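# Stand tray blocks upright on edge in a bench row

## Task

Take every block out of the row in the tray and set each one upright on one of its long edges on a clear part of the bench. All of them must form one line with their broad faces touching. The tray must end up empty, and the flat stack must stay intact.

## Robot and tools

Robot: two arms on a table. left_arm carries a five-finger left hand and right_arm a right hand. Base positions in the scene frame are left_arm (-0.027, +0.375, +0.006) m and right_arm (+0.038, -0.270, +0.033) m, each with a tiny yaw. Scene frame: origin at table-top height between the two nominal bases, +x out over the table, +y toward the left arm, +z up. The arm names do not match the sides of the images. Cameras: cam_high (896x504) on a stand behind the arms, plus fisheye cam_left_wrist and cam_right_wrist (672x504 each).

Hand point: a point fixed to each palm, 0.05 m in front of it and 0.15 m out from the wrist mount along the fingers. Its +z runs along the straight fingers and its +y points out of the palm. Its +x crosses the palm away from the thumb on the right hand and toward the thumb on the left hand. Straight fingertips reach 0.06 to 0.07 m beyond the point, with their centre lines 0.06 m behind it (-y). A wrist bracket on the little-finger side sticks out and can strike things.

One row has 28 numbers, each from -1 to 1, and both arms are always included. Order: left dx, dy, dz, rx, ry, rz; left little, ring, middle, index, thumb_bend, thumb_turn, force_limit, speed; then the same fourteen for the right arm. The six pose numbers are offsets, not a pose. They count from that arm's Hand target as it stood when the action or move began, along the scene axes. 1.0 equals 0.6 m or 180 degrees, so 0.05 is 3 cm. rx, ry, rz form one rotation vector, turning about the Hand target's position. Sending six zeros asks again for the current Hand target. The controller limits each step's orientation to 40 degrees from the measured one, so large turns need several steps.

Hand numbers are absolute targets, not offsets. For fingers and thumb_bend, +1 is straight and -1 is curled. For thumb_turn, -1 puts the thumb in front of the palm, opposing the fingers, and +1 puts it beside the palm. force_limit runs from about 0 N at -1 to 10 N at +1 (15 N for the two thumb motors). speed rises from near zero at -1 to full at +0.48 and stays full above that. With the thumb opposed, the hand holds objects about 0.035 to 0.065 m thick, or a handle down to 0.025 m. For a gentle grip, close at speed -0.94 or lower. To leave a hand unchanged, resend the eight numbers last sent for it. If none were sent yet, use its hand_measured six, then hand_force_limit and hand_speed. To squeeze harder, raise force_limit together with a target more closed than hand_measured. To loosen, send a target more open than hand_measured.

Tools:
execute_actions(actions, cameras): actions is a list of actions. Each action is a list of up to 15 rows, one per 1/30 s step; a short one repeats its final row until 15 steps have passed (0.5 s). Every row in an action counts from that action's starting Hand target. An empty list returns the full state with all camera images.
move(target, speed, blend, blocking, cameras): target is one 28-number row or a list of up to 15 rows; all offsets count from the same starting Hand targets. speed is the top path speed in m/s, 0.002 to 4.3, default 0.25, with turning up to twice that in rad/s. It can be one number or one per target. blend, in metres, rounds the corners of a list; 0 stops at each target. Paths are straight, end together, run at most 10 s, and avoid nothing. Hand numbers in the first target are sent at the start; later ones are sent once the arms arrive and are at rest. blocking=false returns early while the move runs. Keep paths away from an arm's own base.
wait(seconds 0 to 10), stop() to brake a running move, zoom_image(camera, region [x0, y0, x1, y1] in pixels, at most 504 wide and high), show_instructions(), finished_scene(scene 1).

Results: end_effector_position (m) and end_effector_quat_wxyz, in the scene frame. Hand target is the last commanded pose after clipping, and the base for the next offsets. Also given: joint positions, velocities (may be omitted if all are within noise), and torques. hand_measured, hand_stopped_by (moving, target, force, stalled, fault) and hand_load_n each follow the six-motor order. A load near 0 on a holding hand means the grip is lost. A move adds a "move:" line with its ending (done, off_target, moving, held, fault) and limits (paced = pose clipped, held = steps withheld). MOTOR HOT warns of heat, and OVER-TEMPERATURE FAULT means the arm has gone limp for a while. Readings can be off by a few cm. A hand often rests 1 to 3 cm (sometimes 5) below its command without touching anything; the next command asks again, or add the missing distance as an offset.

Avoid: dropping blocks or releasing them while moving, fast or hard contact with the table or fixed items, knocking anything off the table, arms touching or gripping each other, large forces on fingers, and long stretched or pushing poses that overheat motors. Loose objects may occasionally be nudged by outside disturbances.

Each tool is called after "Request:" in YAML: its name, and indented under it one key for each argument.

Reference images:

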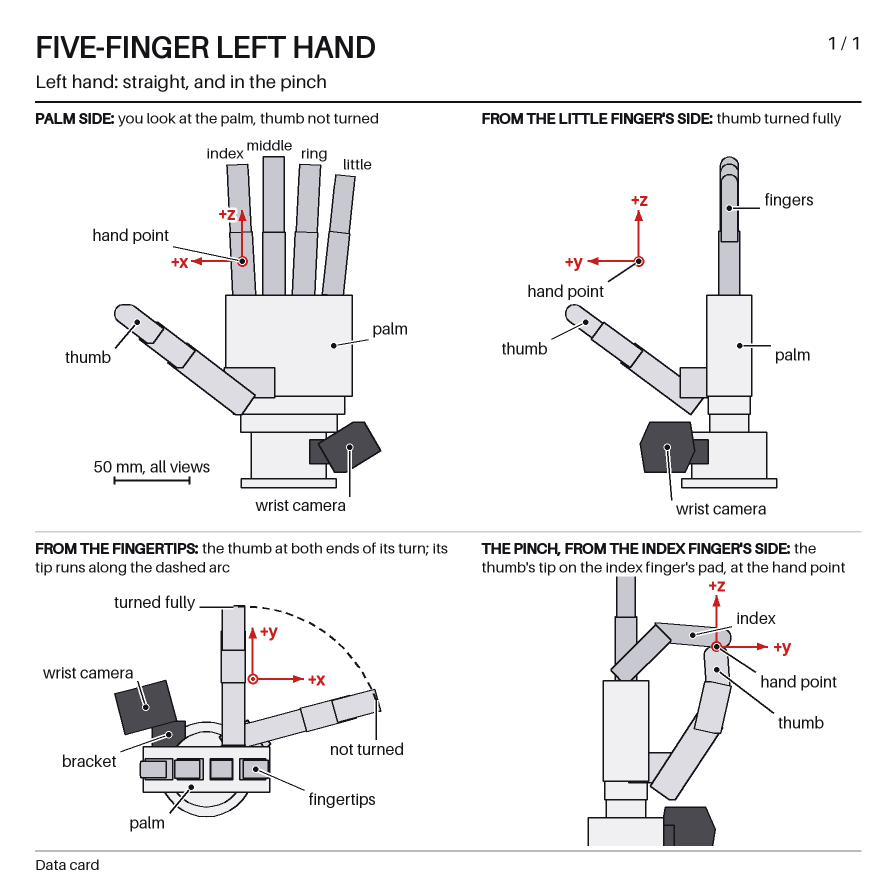

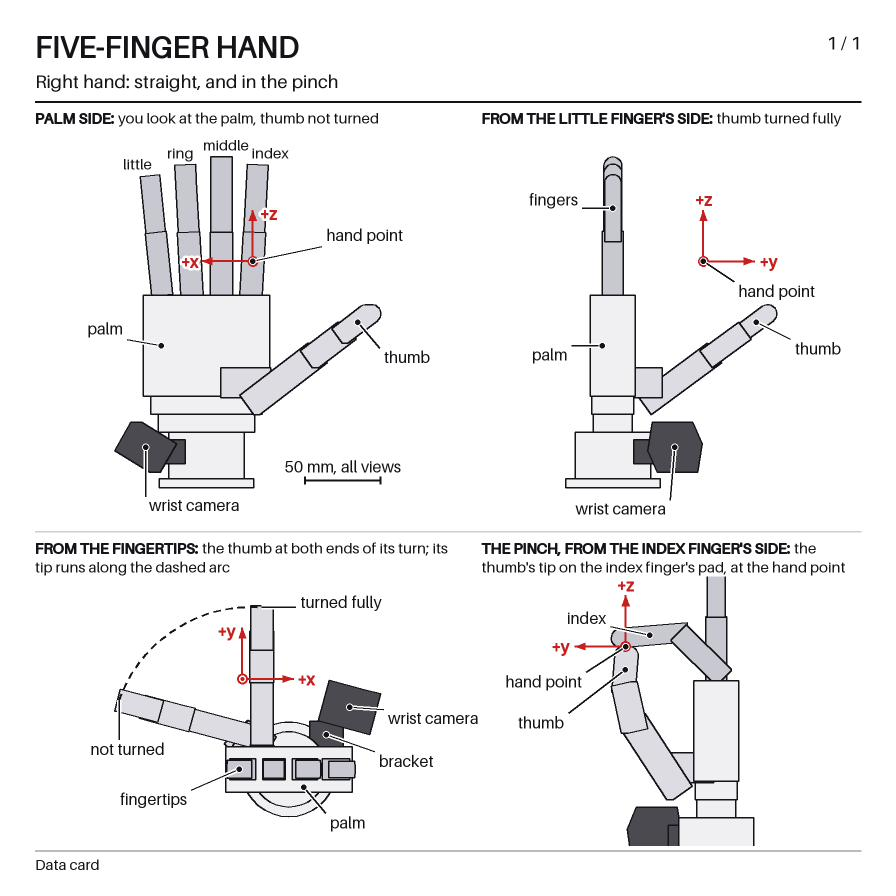

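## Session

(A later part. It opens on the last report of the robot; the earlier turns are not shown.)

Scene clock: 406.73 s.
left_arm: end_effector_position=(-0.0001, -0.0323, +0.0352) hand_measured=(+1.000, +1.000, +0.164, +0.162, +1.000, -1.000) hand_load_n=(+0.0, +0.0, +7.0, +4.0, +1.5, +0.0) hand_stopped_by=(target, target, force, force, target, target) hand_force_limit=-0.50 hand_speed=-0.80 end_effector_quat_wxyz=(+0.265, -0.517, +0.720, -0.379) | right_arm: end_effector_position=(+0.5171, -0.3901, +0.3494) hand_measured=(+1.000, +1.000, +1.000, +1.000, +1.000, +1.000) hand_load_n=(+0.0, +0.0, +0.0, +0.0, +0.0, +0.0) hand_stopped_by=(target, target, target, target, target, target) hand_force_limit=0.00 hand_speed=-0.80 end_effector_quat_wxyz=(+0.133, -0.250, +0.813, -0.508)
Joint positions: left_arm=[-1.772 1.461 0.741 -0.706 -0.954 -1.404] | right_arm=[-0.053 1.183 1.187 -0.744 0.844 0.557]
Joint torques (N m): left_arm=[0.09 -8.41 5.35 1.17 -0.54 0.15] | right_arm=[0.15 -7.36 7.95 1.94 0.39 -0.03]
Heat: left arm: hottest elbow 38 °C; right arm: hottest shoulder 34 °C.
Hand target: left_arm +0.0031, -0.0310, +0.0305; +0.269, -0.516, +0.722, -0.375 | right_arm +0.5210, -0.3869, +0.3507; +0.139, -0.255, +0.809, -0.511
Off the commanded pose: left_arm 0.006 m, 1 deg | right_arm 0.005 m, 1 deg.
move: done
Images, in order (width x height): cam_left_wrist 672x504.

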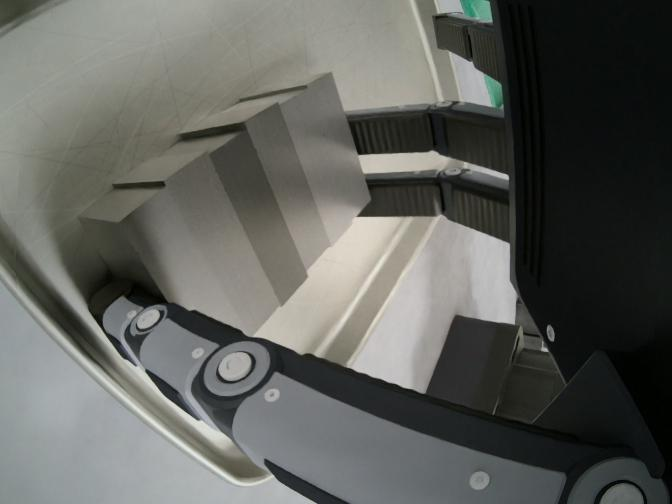

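Request:
move:
  target: [0.0,0.0,0.0,0,0,0,1,1,0.0,0.0,0.8,-1,0.1,-0.85,0,0,0,0,0,0,1,1,1,1,1,1,0,-0.8]
  speed: 0.06
  cameras: ["cam_left_wrist"]

Scene clock: 415.60 s.
left_arm: end_effector_position=(-0.0001, -0.0323, +0.0352) hand_measured=(+1.000, +1.000, +0.164, +0.162, +0.986, -1.000) hand_load_n=(+0.0, +0.0, +7.5, +4.5, +9.0, -0.5) hand_stopped_by=(target, target, force, force, force, target) hand_force_limit=0.10 hand_speed=-0.85 end_effector_quat_wxyz=(+0.265, -0.517, +0.720, -0.379) | right_arm: end_effector_position=(+0.5171, -0.3901, +0.3494) hand_measured=(+1.000, +1.000, +1.000, +1.000, +1.000, +1.000) hand_load_n=(+0.0, +0.0, +0.0, +0.0, +0.0, -0.5) hand_stopped_by=(target, target, target, target, target, target) hand_force_limit=0.00 hand_speed=-0.80 end_effector_quat_wxyz=(+0.133, -0.250, +0.813, -0.508)
Joint positions: left_arm=[-1.772 1.461 0.741 -0.706 -0.954 -1.404] | right_arm=[-0.053 1.183 1.187 -0.744 0.844 0.557]
Joint torques (N m): left_arm=[0.03 -8.35 5.38 1.17 -0.55 0.15] | right_arm=[0.09 -7.18 7.98 1.95 0.4 -0.03]
Heat: left arm: hottest elbow 37 °C; right arm: hottest shoulder 34 °C.
Hand target: left_arm +0.0032, -0.0310, +0.0305; +0.269, -0.516, +0.722, -0.375 | right_arm +0.5210, -0.3869, +0.3507; +0.139, -0.255, +0.809, -0.511
Off the commanded pose: left_arm 0.006 m, 1 deg | right_arm 0.005 m, 1 deg.
move: done
Images, in order (width x height): cam_left_wrist 672x504.

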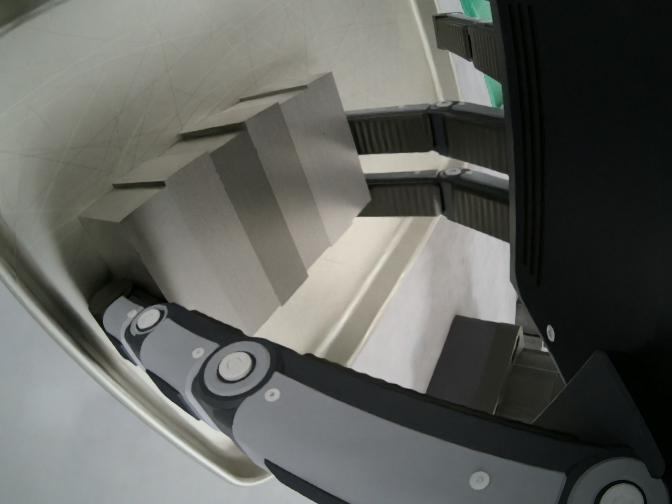

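Request:
move:
  target: [0.0,0.0,0.05,0,0,0,1,1,0.0,0.0,0.8,-1,0.1,-0.85,0,0,0,0,0,0,1,1,1,1,1,1,0,-0.8]
  speed: 0.05
  cameras: ["cam_left_wrist"]

Scene clock: 439.07 s.
left_arm: end_effector_position=(+0.0011, -0.0166, +0.0371) hand_measured=(+1.000, +1.000, +0.164, +0.162, +0.986, -1.000) hand_load_n=(+0.0, +0.0, +7.5, +4.5, +9.0, +0.5) hand_stopped_by=(target, target, force, force, force, target) hand_force_limit=0.10 hand_speed=-0.85 end_effector_quat_wxyz=(+0.279, -0.509, +0.732, -0.357) | right_arm: end_effector_position=(+0.5171, -0.3901, +0.3494) hand_measured=(+1.000, +1.000, +1.000, +1.000, +1.000, +1.000) hand_load_n=(+0.0, +0.0, +0.0, +0.0, +0.0, -0.5) hand_stopped_by=(target, target, target, target, target, target) hand_force_limit=0.00 hand_speed=-0.80 end_effector_quat_wxyz=(+0.133, -0.250, +0.813, -0.508)
Joint positions: left_arm=[-1.772 1.44 0.741 -0.781 -0.938 -1.403] | right_arm=[-0.053 1.183 1.187 -0.744 0.844 0.557]
Joint torques (N m): left_arm=[0.09 -11.58 8.09 0.24 -1.12 0.13] | right_arm=[0.26 -7.06 7.95 1.94 0.38 -0.03]
Heat: left arm: hottest elbow 37 °C; right arm: hottest shoulder 34 °C.
Hand target: left_arm +0.0031, -0.0310, +0.0606; +0.269, -0.516, +0.722, -0.375 | right_arm +0.5210, -0.3869, +0.3507; +0.139, -0.255, +0.809, -0.511
Off the commanded pose: left_arm 0.028 m, 3 deg | right_arm 0.005 m, 1 deg.
move: off_target (left_arm)
Images, in order (width x height): cam_left_wrist 672x504.

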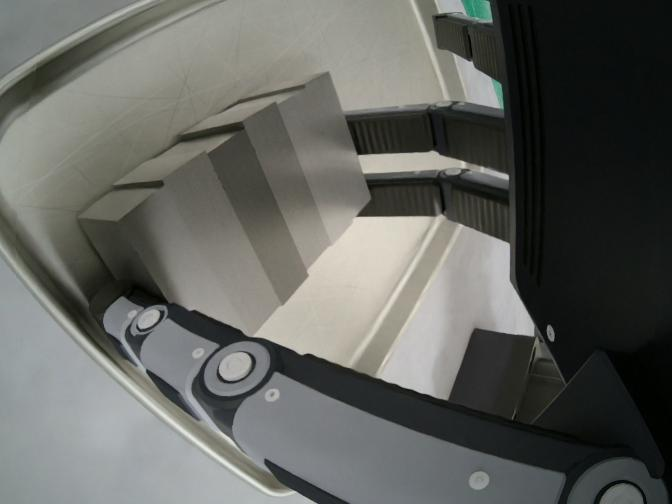

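Request:
move:
  target: [0.0,-0.01,0.06,0,0,0,1,1,0.0,0.0,0.8,-1,0.1,-0.85,0,0,0,0,0,0,1,1,1,1,1,1,0,-0.8]
  speed: 0.05
  cameras: ["cam_left_wrist","cam_high"]

Scene clock: 442.80 s.
left_arm: end_effector_position=(+0.0029, -0.0087, +0.0619) hand_measured=(+1.000, +1.000, +0.164, +0.162, +0.986, -1.000) hand_load_n=(+0.0, +0.0, +7.5, +4.5, +9.0, +1.0) hand_stopped_by=(target, target, force, force, force, target) hand_force_limit=0.10 hand_speed=-0.85 end_effector_quat_wxyz=(+0.288, -0.503, +0.736, -0.350) | right_arm: end_effector_position=(+0.5171, -0.3901, +0.3494) hand_measured=(+1.000, +1.000, +1.000, +1.000, +1.000, +1.000) hand_load_n=(+0.0, +0.0, +0.0, +0.0, +0.0, +0.0) hand_stopped_by=(target, target, target, target, target, target) hand_force_limit=0.00 hand_speed=-0.80 end_effector_quat_wxyz=(+0.133, -0.250, +0.813, -0.508)
Joint positions: left_arm=[-1.772 1.384 0.769 -0.889 -0.938 -1.399] | right_arm=[-0.053 1.183 1.187 -0.744 0.844 0.557]
Joint torques (N m): left_arm=[0.38 -10.87 11.25 0.24 -1.13 0.16] | right_arm=[0.03 -7.18 7.99 1.98 0.39 -0.03]
Heat: left arm: hottest elbow 37 °C; right arm: hottest shoulder 34 °C.
Hand target: left_arm +0.0031, -0.0371, +0.0967; +0.269, -0.516, +0.722, -0.375 | right_arm +0.5210, -0.3869, +0.3507; +0.139, -0.255, +0.809, -0.511
Off the commanded pose: left_arm 0.045 m, 4 deg | right_arm 0.005 m, 1 deg.
move: off_target (left_arm)
Images, in order (width x height): cam_high 896x504, cam_left_wrist 672x504.

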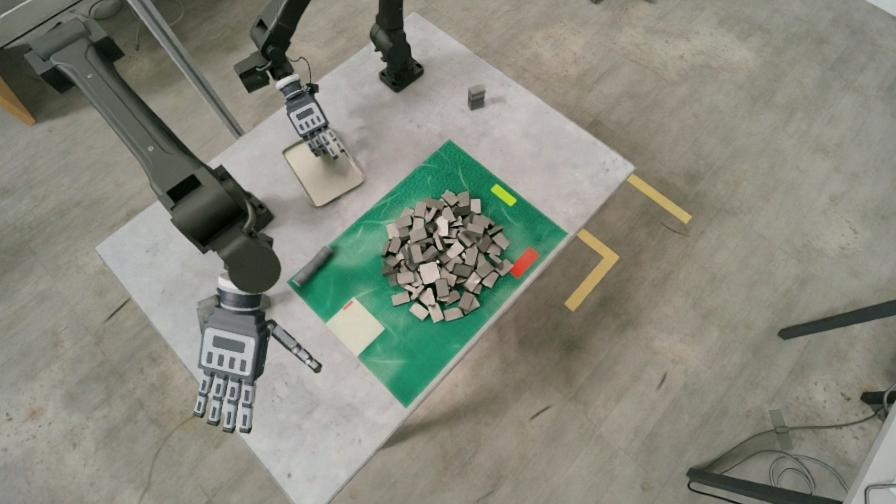

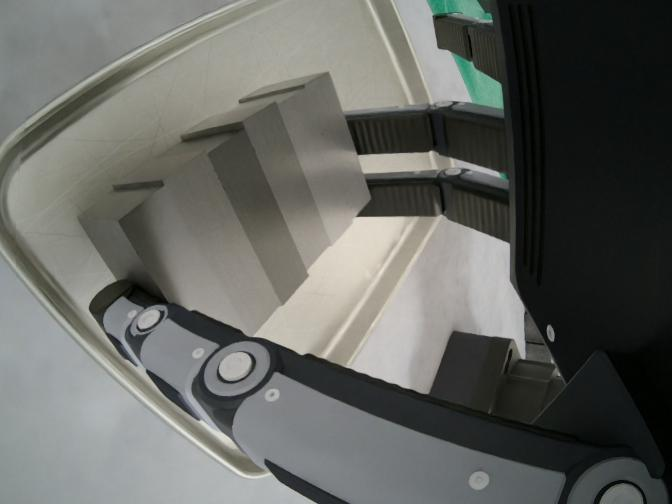

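Request:
move:
  target: [0.0,0.0,0.06,0,0,0,1,1,0.0,0.0,0.8,-1,0.1,-0.85,0,0,0,0,0,0,1,1,1,1,1,1,0,-0.8]
  speed: 0.05
  cameras: ["cam_left_wrist","cam_high"]

Scene clock: 446.87 s.
left_arm: end_effector_position=(+0.0028, -0.0089, +0.0936) hand_measured=(+1.000, +1.000, +0.164, +0.162, +0.986, -1.000) hand_load_n=(+0.0, +0.0, +7.5, +4.5, +9.0, +1.0) hand_stopped_by=(target, target, force, force, force, target) hand_force_limit=0.10 hand_speed=-0.85 end_effector_quat_wxyz=(+0.290, -0.501, +0.737, -0.347) | right_arm: end_effector_position=(+0.5171, -0.3901, +0.3494) hand_measured=(+1.000, +1.000, +1.000, +1.000, +1.000, +1.000) hand_load_n=(+0.0, +0.0, +0.0, +0.0, +0.0, +0.0) hand_stopped_by=(target, target, target, target, target, target) hand_force_limit=0.00 hand_speed=-0.80 end_effector_quat_wxyz=(+0.133, -0.250, +0.813, -0.508)
Joint positions: left_arm=[-1.772 1.336 0.822 -0.998 -0.938 -1.398] | right_arm=[-0.053 1.183 1.187 -0.744 0.844 0.557]
Joint torques (N m): left_arm=[0.38 -10.75 12.15 0.16 -1.13 0.15] | right_arm=[-0.03 -7.12 8.03 1.95 0.38 -0.03]
Heat: left arm: hottest elbow 37 °C; right arm: hottest shoulder 34 °C.
Hand target: left_arm +0.0031, -0.0371, +0.1326; +0.269, -0.516, +0.722, -0.375 | right_arm +0.5210, -0.3869, +0.3507; +0.139, -0.255, +0.809, -0.511
Off the commanded pose: left_arm 0.048 m, 5 deg | right_arm 0.005 m, 1 deg.
move: off_target (left_arm)
Images, in order (width x height): cam_high 896x504, cam_left_wrist 672x504.

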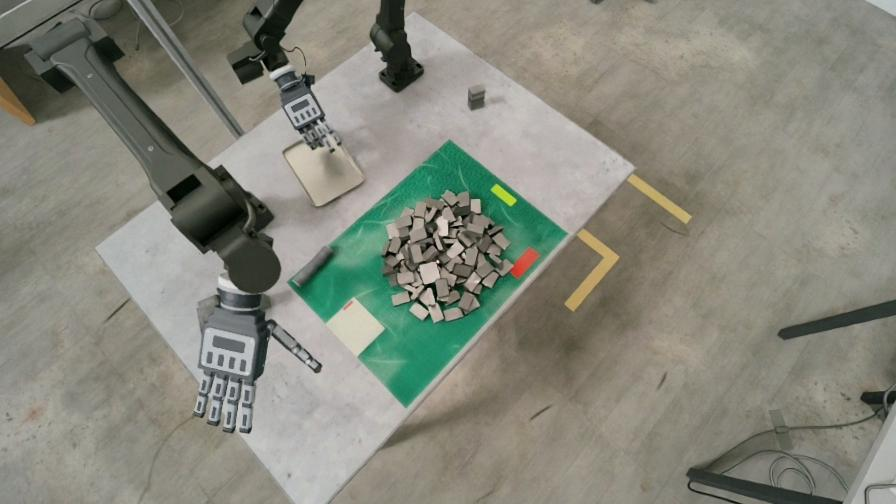

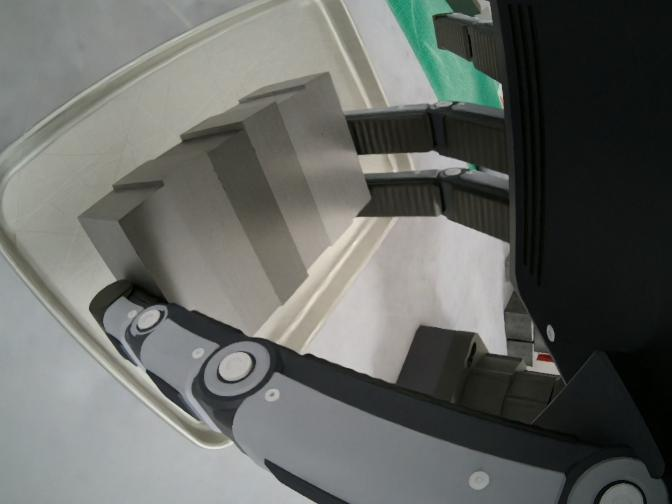

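Request:
move:
  target: [0.1,0.13,0.01,-0.02,0,0,1,1,0.0,0.0,0.8,-1,0.1,-0.85,0,0,0,0,0,0,1,1,1,1,1,1,0,-0.8]
  speed: 0.08
  cameras: ["cam_left_wrist","cam_high"]

Scene clock: 456.97 s.
left_arm: end_effector_position=(+0.0587, +0.0521, +0.1204) hand_measured=(+1.000, +1.000, +0.164, +0.162, +0.986, -1.000) hand_load_n=(+0.0, +0.0, +7.0, +4.5, +9.5, +0.5) hand_stopped_by=(target, target, force, force, force, target) hand_force_limit=0.10 hand_speed=-0.85 end_effector_quat_wxyz=(+0.263, -0.515, +0.724, -0.375) | right_arm: end_effector_position=(+0.5171, -0.3901, +0.3494) hand_measured=(+1.000, +1.000, +1.000, +1.000, +1.000, +1.000) hand_load_n=(+0.0, +0.0, +0.0, +0.0, +0.0, -0.5) hand_stopped_by=(target, target, target, target, target, target) hand_force_limit=0.00 hand_speed=-0.80 end_effector_quat_wxyz=(+0.133, -0.250, +0.813, -0.508)
Joint positions: left_arm=[-1.617 0.994 0.62 -0.848 -0.906 -1.145] | right_arm=[-0.053 1.183 1.187 -0.744 0.844 0.557]
Joint torques (N m): left_arm=[0.21 -6.07 8.91 1.94 -1.02 0.12] | right_arm=[0.09 -7.3 7.99 1.92 0.38 -0.04]
Heat: left arm: hottest elbow 39 °C; right arm: hottest shoulder 34 °C.
Hand target: left_arm +0.0632, +0.0409, +0.1386; +0.252, -0.524, +0.709, -0.398 | right_arm +0.5210, -0.3869, +0.3507; +0.139, -0.255, +0.809, -0.511
Off the commanded pose: left_arm 0.022 m, 3 deg | right_arm 0.005 m, 1 deg.
move: off_target (left_arm)
Images, in order (width x height): cam_high 896x504, cam_left_wrist 672x504.

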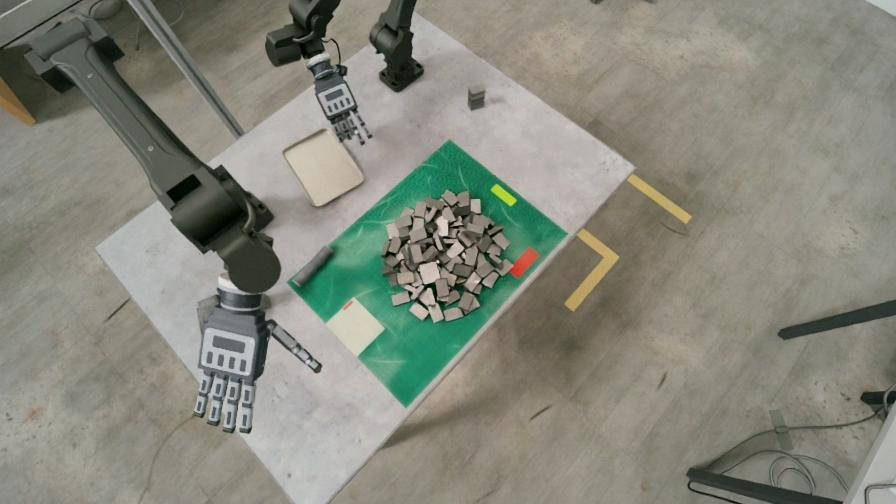

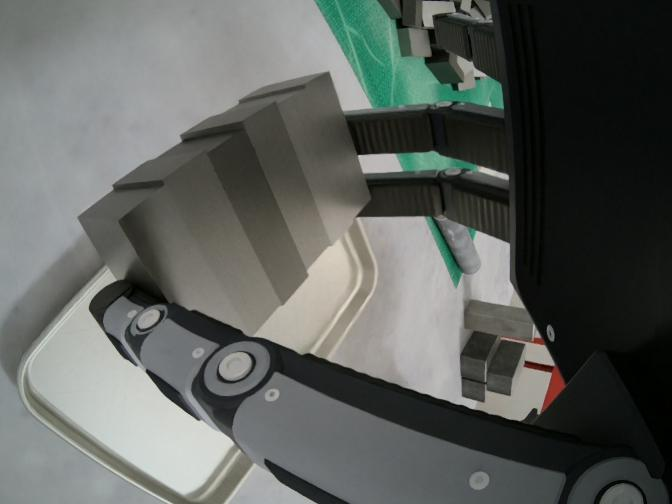

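Request:
move:
  target: [0.085,0.092,-0.03,0,0,0,1,1,0.0,0.0,0.8,-1,0.1,-0.85,0,0,0,0,0,0,1,1,1,1,1,1,0,-0.8]
  speed: 0.08
  cameras: ["cam_left_wrist","cam_high"]

Scene clock: 473.30 s.
left_arm: end_effector_position=(+0.1074, +0.1091, +0.0999) hand_measured=(+1.000, +1.000, +0.164, +0.162, +0.986, -1.000) hand_load_n=(+0.0, +0.0, +7.5, +3.0, +9.0, +2.0) hand_stopped_by=(target, target, force, force, force, target) hand_force_limit=0.10 hand_speed=-0.85 end_effector_quat_wxyz=(+0.260, -0.517, +0.727, -0.369) | right_arm: end_effector_position=(+0.5171, -0.3901, +0.3494) hand_measured=(+1.000, +1.000, +1.000, +1.000, +1.000, +1.000) hand_load_n=(+0.0, +0.0, +0.0, +0.0, +0.0, -0.5) hand_stopped_by=(target, target, target, target, target, target) hand_force_limit=0.00 hand_speed=-0.80 end_effector_quat_wxyz=(+0.133, -0.250, +0.813, -0.508)
Joint positions: left_arm=[-1.382 0.77 0.441 -0.668 -0.789 -0.836] | right_arm=[-0.053 1.183 1.187 -0.744 0.844 0.557]
Joint torques (N m): left_arm=[0.21 -3.66 9.52 2.59 -0.79 0.12] | right_arm=[0.15 -7.3 7.99 1.96 0.4 -0.02]
Heat: left arm: hottest elbow 39 °C; right arm: hottest shoulder 34 °C.
Hand target: left_arm +0.1142, +0.0962, +0.1206; +0.252, -0.524, +0.709, -0.398 | right_arm +0.5210, -0.3869, +0.3507; +0.139, -0.255, +0.809, -0.511
Off the commanded pose: left_arm 0.025 m, 4 deg | right_arm 0.005 m, 1 deg.
move: off_target (left_arm)
Images, in order (width x height): cam_high 896x504, cam_left_wrist 672x504.

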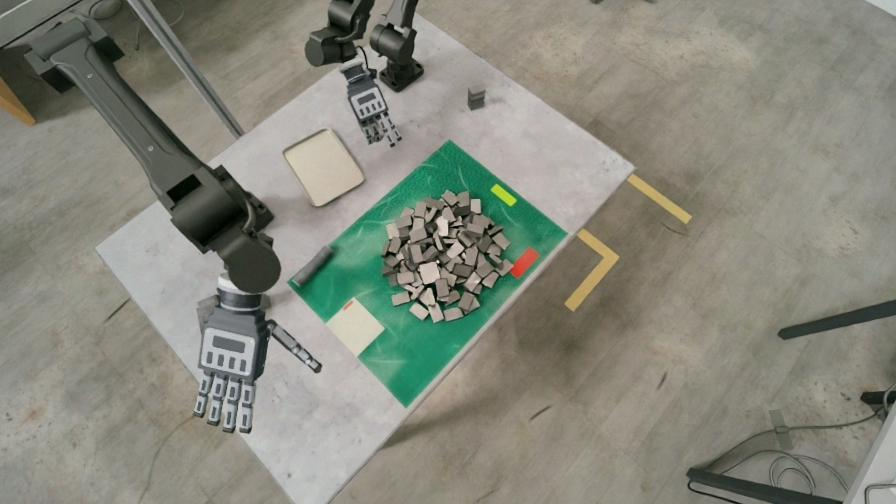

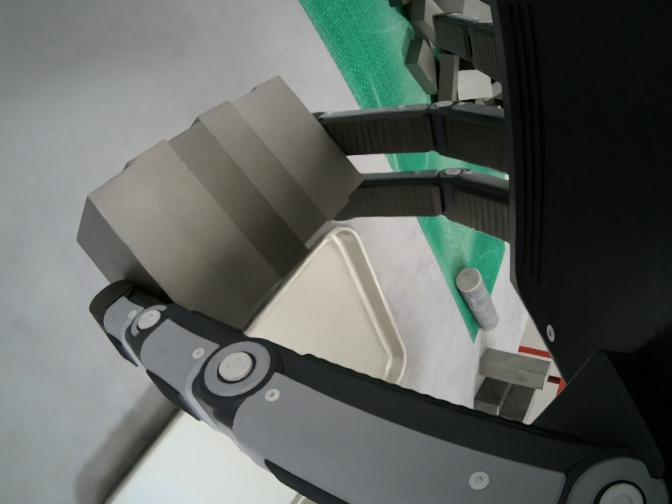

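Request:
zoom_image:
  camera: "cam_left_wrist"
  region: [60, 50, 400, 340]

Scaled by 1.482 from the camera's 672x504 image, which has a finer 960x720 frame.

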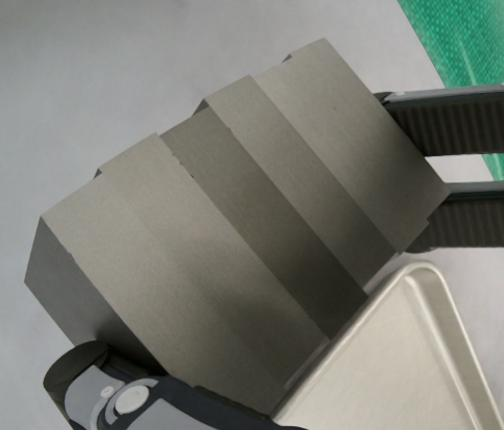

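Request:
move:
  target: [0.0,0.0,-0.075,0,0,0,1,1,0.0,0.0,0.8,-1,0.1,-0.85,0,0,0,0,0,0,1,1,1,1,1,1,0,-0.8]
  speed: 0.05
  cameras: ["cam_left_wrist","cam_high"]

Scene clock: 492.10 s.
left_arm: end_effector_position=(+0.1071, +0.1102, +0.0593) hand_measured=(+1.000, +1.000, +0.164, +0.162, +0.986, -1.000) hand_load_n=(+0.0, +0.0, +8.0, +2.5, +9.0, +2.0) hand_stopped_by=(target, target, force, force, force, target) hand_force_limit=0.10 hand_speed=-0.85 end_effector_quat_wxyz=(+0.258, -0.518, +0.725, -0.374) | right_arm: end_effector_position=(+0.5171, -0.3901, +0.3494) hand_measured=(+1.000, +1.000, +1.000, +1.000, +1.000, +1.000) hand_load_n=(+0.0, -0.5, +0.0, +0.0, +0.0, -0.5) hand_stopped_by=(target, target, target, target, target, target) hand_force_limit=0.00 hand_speed=-0.80 end_effector_quat_wxyz=(+0.133, -0.250, +0.813, -0.508)
Joint positions: left_arm=[-1.382 0.833 0.345 -0.496 -0.788 -0.834] | right_arm=[-0.053 1.183 1.187 -0.744 0.844 0.557]
Joint torques (N m): left_arm=[0.15 -2.78 8.94 2.63 -0.8 0.11] | right_arm=[0.21 -7.24 7.92 1.91 0.4 -0.03]
Heat: left arm: hottest elbow 40 °C; right arm: hottest shoulder 34 °C.
Hand target: left_arm +0.1142, +0.0962, +0.0755; +0.252, -0.524, +0.710, -0.397 | right_arm +0.5210, -0.3869, +0.3507; +0.139, -0.255, +0.809, -0.511
Off the commanded pose: left_arm 0.023 m, 3 deg | right_arm 0.005 m, 1 deg.
move: off_target (left_arm)
Images, in order (width x height): cam_high 896x504, cam_left_wrist 672x504.

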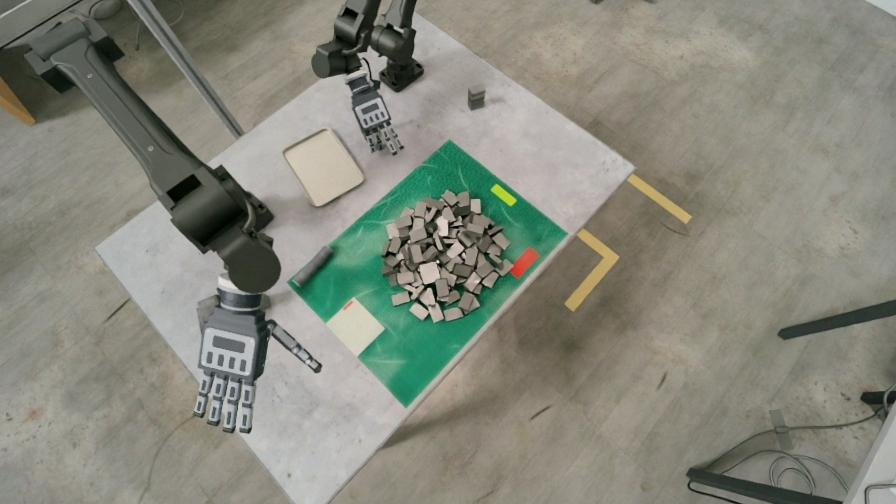

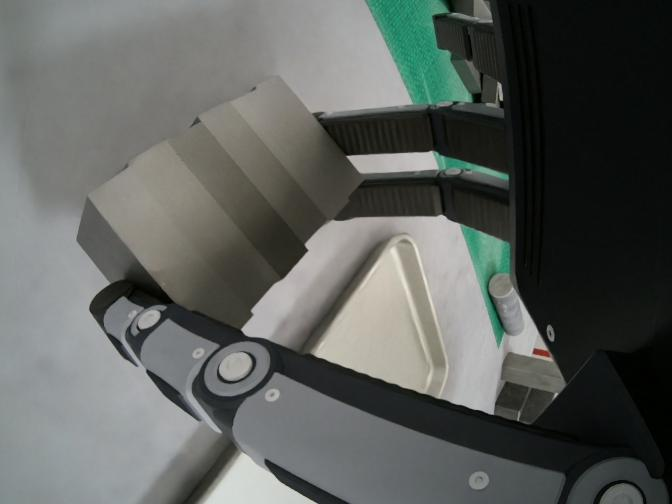

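Request:
move:
  target: [0.0,0.0,-0.025,0,0,0,1,1,0.0,0.0,0.8,-1,0.1,-0.85,0,0,0,0,0,0,1,1,1,1,1,1,0,-0.8]
  speed: 0.04
  cameras: ["cam_left_wrist"]

Scene clock: 497.43 s.
left_arm: end_effector_position=(+0.1085, +0.1042, +0.0525) hand_measured=(+1.000, +1.000, +0.164, +0.162, +0.986, -1.000) hand_load_n=(+0.0, +0.0, +6.5, +2.5, +9.0, +1.5) hand_stopped_by=(target, target, force, force, force, target) hand_force_limit=0.10 hand_speed=-0.85 end_effector_quat_wxyz=(+0.255, -0.519, +0.721, -0.383) | right_arm: end_effector_position=(+0.5171, -0.3901, +0.3494) hand_measured=(+1.000, +1.000, +1.000, +1.000, +1.000, +1.000) hand_load_n=(+0.0, +0.0, +0.0, +0.0, +0.0, -0.5) hand_stopped_by=(target, target, target, target, target, target) hand_force_limit=0.00 hand_speed=-0.80 end_effector_quat_wxyz=(+0.133, -0.250, +0.813, -0.508)
Joint positions: left_arm=[-1.382 0.864 0.327 -0.423 -0.79 -0.831] | right_arm=[-0.053 1.183 1.187 -0.744 0.844 0.557]
Joint torques (N m): left_arm=[0.26 -2.32 7.87 2.56 -0.68 0.09] | right_arm=[0.21 -7.41 7.95 1.94 0.39 -0.04]
Heat: left arm: hottest elbow 40 °C; right arm: hottest shoulder 34 °C.
Hand target: left_arm +0.1142, +0.0961, +0.0607; +0.252, -0.524, +0.709, -0.398 | right_arm +0.5210, -0.3869, +0.3507; +0.139, -0.255, +0.809, -0.511
Off the commanded pose: left_arm 0.013 m, 2 deg | right_arm 0.005 m, 1 deg.
move: off_target (left_arm)
Images, in order (width x height): cam_left_wrist 672x504.

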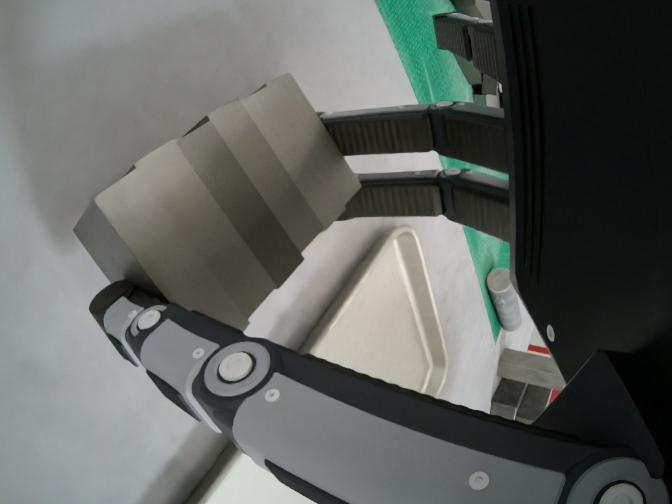

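Request:
move:
  target: [0.0,0.0,-0.02,0.0,0,0,1,1,0.0,0.0,0.8,-1,0.1,-0.85,0,0,0,0,0,0,1,1,1,1,1,1,0,-0.8]
  speed: 0.04
  cameras: ["cam_left_wrist"]

Scene clock: 501.10 s.
left_arm: end_effector_position=(+0.1092, +0.1003, +0.0446) hand_measured=(+1.000, +1.000, +0.164, +0.162, +0.986, -1.000) hand_load_n=(+0.0, +0.0, +7.0, +1.5, +9.0, +2.0) hand_stopped_by=(target, target, force, force, force, target) hand_force_limit=0.10 hand_speed=-0.85 end_effector_quat_wxyz=(+0.252, -0.520, +0.718, -0.389) | right_arm: end_effector_position=(+0.5171, -0.3901, +0.3494) hand_measured=(+1.000, +1.000, +1.000, +1.000, +1.000, +1.000) hand_load_n=(+0.0, +0.0, -0.5, +0.0, +0.0, +0.0) hand_stopped_by=(target, target, target, target, target, target) hand_force_limit=0.00 hand_speed=-0.80 end_effector_quat_wxyz=(+0.133, -0.250, +0.813, -0.508)
Joint positions: left_arm=[-1.382 0.897 0.311 -0.36 -0.791 -0.83] | right_arm=[-0.053 1.183 1.187 -0.744 0.844 0.557]
Joint torques (N m): left_arm=[0.26 -2.2 7.16 2.43 -0.66 0.09] | right_arm=[0.15 -7.24 8.02 1.92 0.4 -0.04]
Heat: left arm: hottest elbow 40 °C; right arm: hottest shoulder 34 °C.
Hand target: left_arm +0.1142, +0.0961, +0.0486; +0.252, -0.524, +0.709, -0.398 | right_arm +0.5210, -0.3869, +0.3507; +0.139, -0.255, +0.809, -0.511
Off the commanded pose: left_arm 0.008 m, 1 deg | right_arm 0.005 m, 1 deg.
move: done
Images, in order (width x height): cam_left_wrist 672x504.

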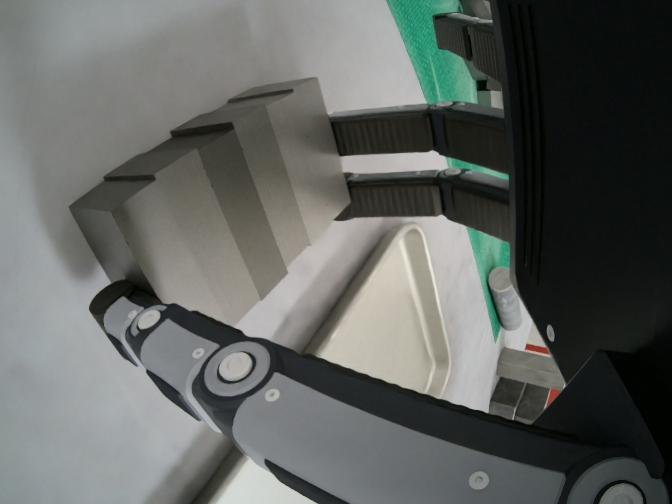

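Request:
move:
  target: [0.0,0.0,-0.02,0.01,0,0,1,1,0.0,0.0,0.8,-1,0.1,-0.85,0,0,0,0,0,0,1,1,1,1,1,1,0,-0.8]
  speed: 0.04
  cameras: ["cam_left_wrist"]

Request:
zoom_image:
  camera: "cam_left_wrist"
  region: [60, 50, 400, 340]

Scene clock: 505.90 s.
left_arm: end_effector_position=(+0.1124, +0.0981, +0.0402) hand_measured=(+1.000, +1.000, +0.164, +0.162, +0.986, -1.000) hand_load_n=(+0.0, +0.0, +7.0, +1.0, +9.5, -0.5) hand_stopped_by=(target, target, force, force, force, target) hand_force_limit=0.10 hand_speed=-0.85 end_effector_quat_wxyz=(+0.260, -0.519, +0.716, -0.388) | right_arm: end_effector_position=(+0.5171, -0.3901, +0.3494) hand_measured=(+1.000, +1.000, +1.000, +1.000, +1.000, +1.000) hand_load_n=(+0.0, +0.0, +0.0, +0.0, +0.0, +0.0) hand_stopped_by=(target, target, target, target, target, target) hand_force_limit=0.00 hand_speed=-0.80 end_effector_quat_wxyz=(+0.133, -0.250, +0.813, -0.508)
Joint positions: left_arm=[-1.382 0.933 0.311 -0.328 -0.806 -0.828] | right_arm=[-0.053 1.183 1.187 -0.744 0.844 0.557]
Joint torques (N m): left_arm=[0.03 -0.73 6.93 2.24 -0.32 0.06] | right_arm=[0.15 -7.24 7.98 1.88 0.38 -0.04]
Heat: left arm: hottest elbow 40 °C; right arm: hottest shoulder 34 °C.
Hand target: left_arm +0.1142, +0.0961, +0.0366; +0.260, -0.520, +0.716, -0.386 | right_arm +0.5210, -0.3869, +0.3507; +0.139, -0.255, +0.809, -0.511
Off the commanded pose: left_arm 0.005 m, 0 deg | right_arm 0.005 m, 1 deg.
move: done
Images, in order (width x height): cam_left_wrist 672x504.

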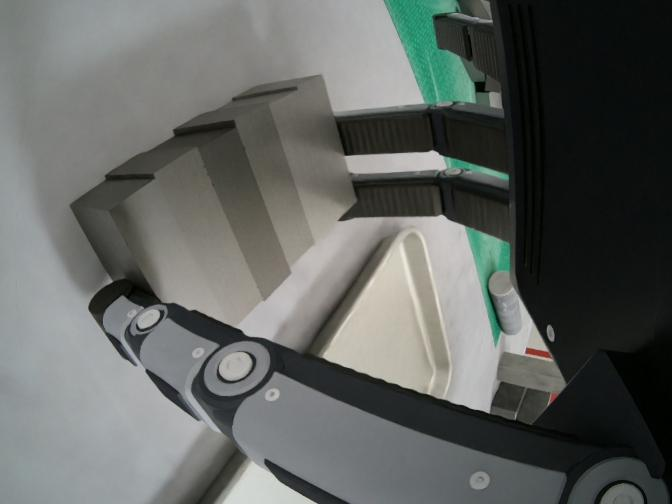

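Scaled by 1.482 from the camera's 672x504 image, which has a finer 960x720 frame.

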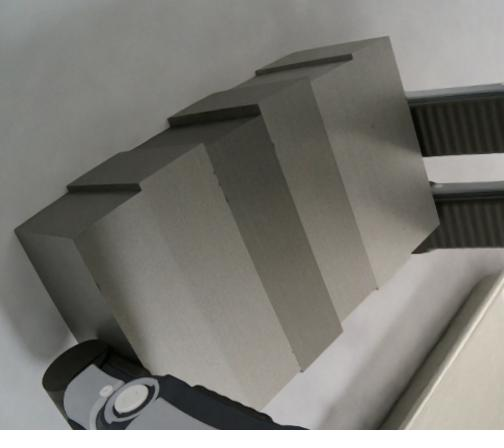

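Request:
move:
  target: [0.0,0.0,-0.01,0.0,0,0,1,1,0.0,0.0,0.8,-1,0.1,-0.85,0,0,0,0,0,0,1,1,1,1,1,1,0,-0.8]
  speed: 0.04
  cameras: ["cam_left_wrist"]

Request:
zoom_image:
  camera: "cam_left_wrist"
  region: [60, 50, 400, 340]

Scene clock: 519.97 s.
left_arm: end_effector_position=(+0.1142, +0.0952, +0.0391) hand_measured=(+1.000, +1.000, +0.164, +0.162, +0.986, -1.000) hand_load_n=(+0.0, +0.0, +6.5, +0.5, +9.5, -2.0) hand_stopped_by=(target, target, force, force, force, target) hand_force_limit=0.10 hand_speed=-0.85 end_effector_quat_wxyz=(+0.263, -0.518, +0.714, -0.391) | right_arm: end_effector_position=(+0.5171, -0.3901, +0.3494) hand_measured=(+1.000, +1.000, +1.000, +1.000, +1.000, +1.000) hand_load_n=(+0.0, +0.0, +0.0, +0.0, +0.0, +0.0) hand_stopped_by=(target, target, target, target, target, target) hand_force_limit=0.00 hand_speed=-0.80 end_effector_quat_wxyz=(+0.133, -0.250, +0.813, -0.508)
Joint positions: left_arm=[-1.382 0.951 0.311 -0.302 -0.813 -0.821] | right_arm=[-0.053 1.183 1.187 -0.744 0.844 0.557]
Joint torques (N m): left_arm=[-0.03 -0.79 6.02 2.32 -0.09 -0.04] | right_arm=[-0.03 -7.24 8.05 1.94 0.39 -0.03]
Heat: left arm: hottest elbow 39 °C; right arm: hottest shoulder 34 °C.
Hand target: left_arm +0.1142, +0.0962, +0.0305; +0.261, -0.520, +0.716, -0.386 | right_arm +0.5210, -0.3869, +0.3507; +0.139, -0.255, +0.809, -0.511
Off the commanded pose: left_arm 0.009 m, 1 deg | right_arm 0.005 m, 1 deg.
move: done
Images, in order (width x height): cam_left_wrist 672x504.

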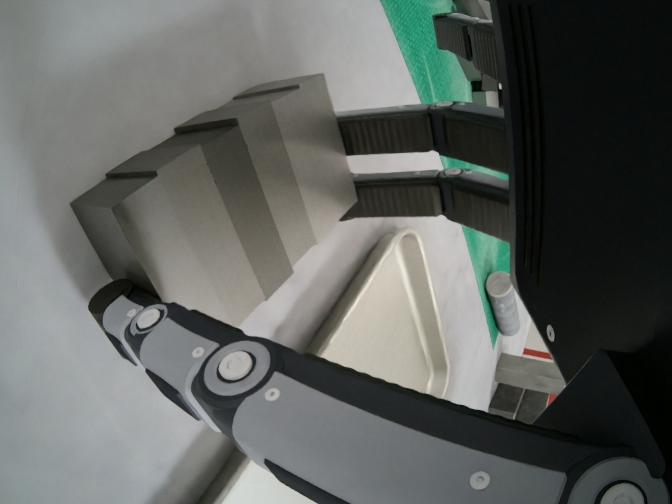

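Scaled by 1.482 from the camera's 672x504 image, which has a finer 960x720 frame.

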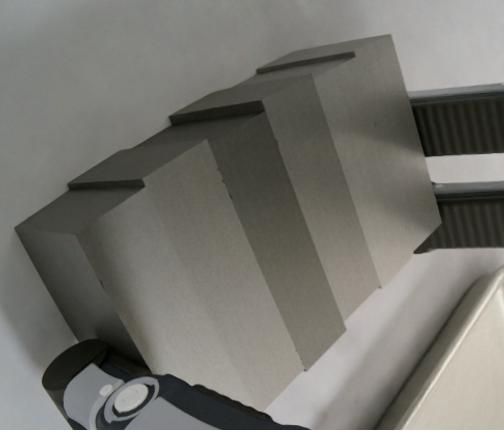

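Request:
move:
  target: [0.0,0.0,0.007,0.0,0,0,1,1,0.3,0.3,0.8,-1,0.1,-0.85,0,0,0,0,0,0,1,1,1,1,1,1,0,-0.8]
  speed: 0.04
  cameras: ["cam_left_wrist"]

Request:
zoom_image:
  camera: "cam_left_wrist"
  region: [60, 50, 400, 340]

Scene clock: 526.87 s.
left_arm: end_effector_position=(+0.1126, +0.0955, +0.0357) hand_measured=(+1.000, +1.000, +0.300, +0.300, +0.984, -1.000) hand_load_n=(+0.0, +0.0, +0.0, +0.0, +0.0, +0.0) hand_stopped_by=(target, target, target, target, force, target) hand_force_limit=0.10 hand_speed=-0.85 end_effector_quat_wxyz=(+0.261, -0.517, +0.718, -0.386) | right_arm: end_effector_position=(+0.5171, -0.3901, +0.3494) hand_measured=(+1.000, +1.000, +1.000, +1.000, +1.000, +1.000) hand_load_n=(+0.0, +0.0, +0.0, +0.0, +0.0, -0.5) hand_stopped_by=(target, target, target, target, target, target) hand_force_limit=0.00 hand_speed=-0.80 end_effector_quat_wxyz=(+0.133, -0.250, +0.813, -0.508)
Joint positions: left_arm=[-1.382 0.961 0.311 -0.302 -0.805 -0.821] | right_arm=[-0.053 1.183 1.187 -0.744 0.844 0.557]
Joint torques (N m): left_arm=[-0.03 -2.67 6.53 1.62 -0.35 -0.01] | right_arm=[0.15 -7.24 8.02 1.95 0.4 -0.03]
Heat: left arm: hottest elbow 39 °C; right arm: hottest shoulder 34 °C.
Hand target: left_arm +0.1142, +0.0961, +0.0348; +0.260, -0.520, +0.716, -0.386 | right_arm +0.5210, -0.3869, +0.3507; +0.139, -0.255, +0.809, -0.511
Off the commanded pose: left_arm 0.002 m, 1 deg | right_arm 0.005 m, 1 deg.
move: done
Images, in order (width x height): cam_left_wrist 672x504.

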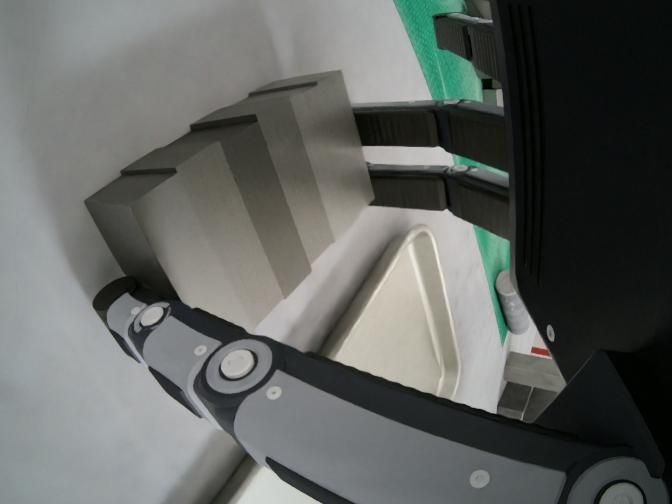

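Scaled by 1.482 from the camera's 672x504 image, which has a finer 960x720 frame.

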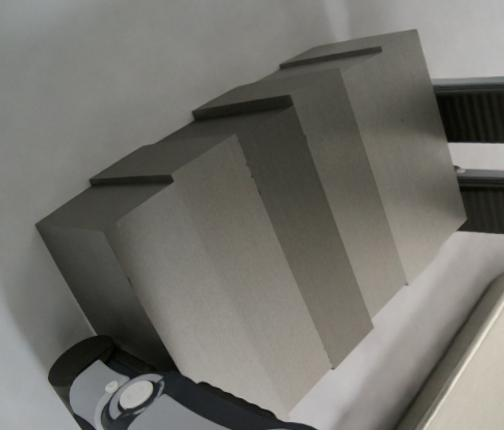

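Request:
move:
  target: [-0.008,0.003,0.0,0.0,0,0,1,1,0.75,0.75,1.0,-1,0.1,-0.5,0,0,0,0,0,0,1,1,1,1,1,1,0,-0.8]
  speed: 0.04
  cameras: ["cam_left_wrist"]

Scene clock: 533.63 s.
left_arm: end_effector_position=(+0.1133, +0.0967, +0.0356) hand_measured=(+1.000, +1.000, +0.750, +0.750, +1.000, -1.000) hand_load_n=(+0.0, +0.0, +0.0, +0.0, +0.0, +0.0) hand_stopped_by=(target, target, target, target, target, target) hand_force_limit=0.10 hand_speed=-0.50 end_effector_quat_wxyz=(+0.263, -0.521, +0.714, -0.386) | right_arm: end_effector_position=(+0.5171, -0.3901, +0.3494) hand_measured=(+1.000, +1.000, +1.000, +1.000, +1.000, +1.000) hand_load_n=(+0.0, +0.0, +0.0, +0.0, +0.0, +0.0) hand_stopped_by=(target, target, target, target, target, target) hand_force_limit=0.00 hand_speed=-0.80 end_effector_quat_wxyz=(+0.133, -0.250, +0.813, -0.508)
Joint positions: left_arm=[-1.383 0.961 0.311 -0.31 -0.812 -0.837] | right_arm=[-0.053 1.183 1.187 -0.744 0.844 0.557]
Joint torques (N m): left_arm=[-1.61 -3.49 6.39 0.96 -0.55 -0.1] | right_arm=[0.15 -7.18 8.03 1.91 0.39 -0.03]
Heat: left arm: hottest elbow 39 °C; right arm: hottest shoulder 34 °C.
Hand target: left_arm +0.1094, +0.0979, +0.0348; +0.261, -0.520, +0.716, -0.386 | right_arm +0.5210, -0.3869, +0.3507; +0.139, -0.255, +0.809, -0.511
Off the commanded pose: left_arm 0.004 m, 0 deg | right_arm 0.005 m, 1 deg.
move: done
Images, in order (width x height): cam_left_wrist 672x504.

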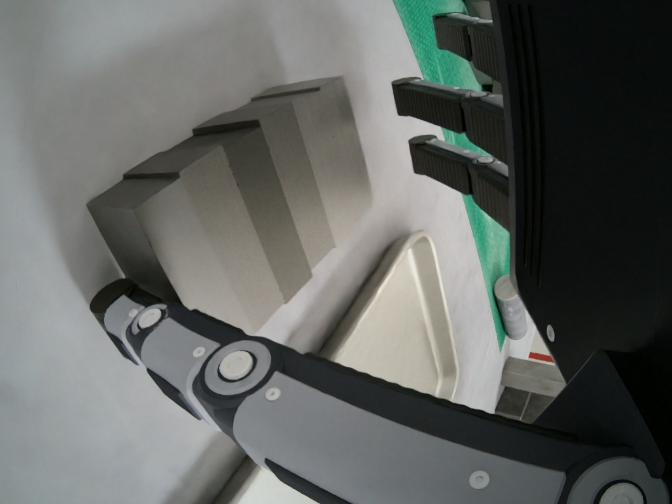

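Request:
move:
  target:
    - [-0.015,0.005,0.06,0.0,0,0,1,1,0.75,0.75,1.0,-1,0.1,-0.5,0,0,0,0,0,0,1,1,1,1,1,1,0,-0.8]
    - [-0.015,0.005,0.2,0.0,0,0,1,1,0.75,0.75,1.0,-1,0.1,-0.5,0,0,0,0,0,0,1,1,1,1,1,1,0,-0.8]
  speed: [0.05,0.1]
  blend: 0.01
  cameras: ["all"]

Request:
zoom_image:
  camera: "cam_left_wrist"
  region: [40, 50, 400, 400]

Scene clock: 541.13 s.
left_arm: end_effector_position=(+0.1025, +0.1155, +0.1306) hand_measured=(+1.000, +1.000, +0.750, +0.750, +1.000, -1.000) hand_load_n=(+0.0, +0.0, +0.0, +0.0, +0.0, +0.0) hand_stopped_by=(target, target, target, target, target, target) hand_force_limit=0.10 hand_speed=-0.50 end_effector_quat_wxyz=(+0.273, -0.516, +0.724, -0.367) | right_arm: end_effector_position=(+0.5171, -0.3901, +0.3494) hand_measured=(+1.000, +1.000, +1.000, +1.000, +1.000, +1.000) hand_load_n=(+0.0, +0.0, +0.0, +0.0, +0.0, +0.0) hand_stopped_by=(target, target, target, target, target, target) hand_force_limit=0.00 hand_speed=-0.80 end_effector_quat_wxyz=(+0.133, -0.250, +0.813, -0.508)
Joint positions: left_arm=[-1.424 0.73 0.512 -0.829 -0.834 -0.887] | right_arm=[-0.053 1.183 1.187 -0.744 0.844 0.557]
Joint torques (N m): left_arm=[-1.73 -1.96 11.85 0.85 -0.58 -0.1] | right_arm=[-0.03 -7.12 8.02 1.95 0.39 -0.03]
Heat: left arm: hottest elbow 39 °C; right arm: hottest shoulder 34 °C.
Hand target: left_arm +0.1004, +0.1009, +0.1548; +0.261, -0.520, +0.716, -0.386 | right_arm +0.5210, -0.3869, +0.3507; +0.139, -0.255, +0.809, -0.511
Off the commanded pose: left_arm 0.028 m, 3 deg | right_arm 0.005 m, 1 deg.
move: off_target (left_arm)

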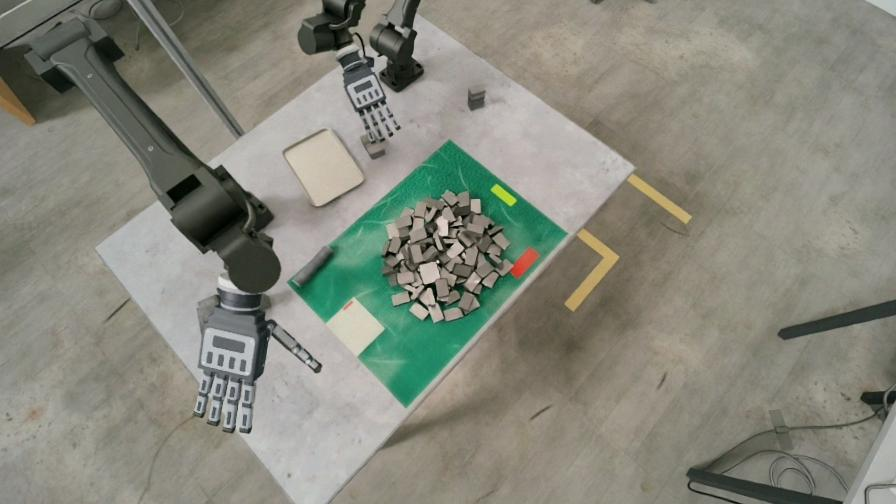

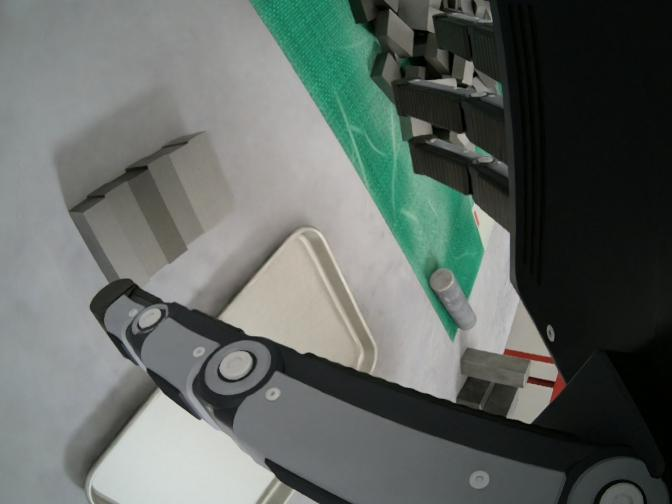

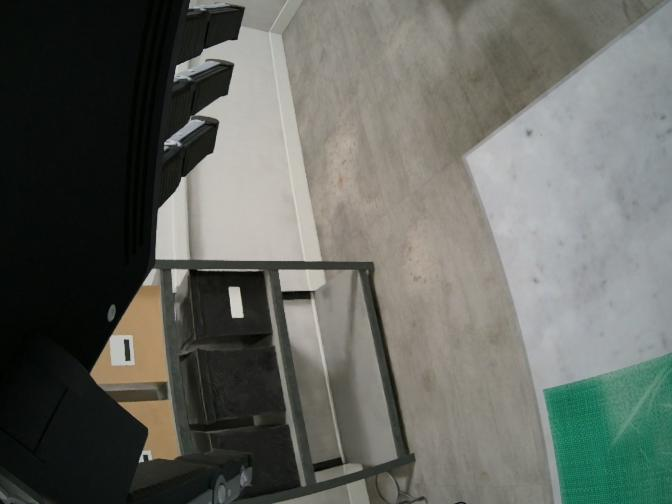

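Scaled by 1.400 from the camera's 672x504 image, which has a finer 960x720 frame.

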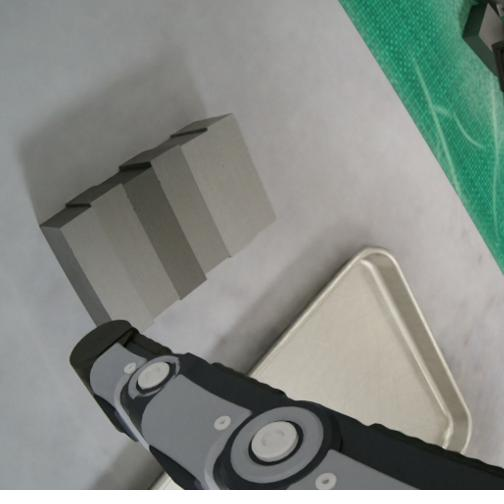

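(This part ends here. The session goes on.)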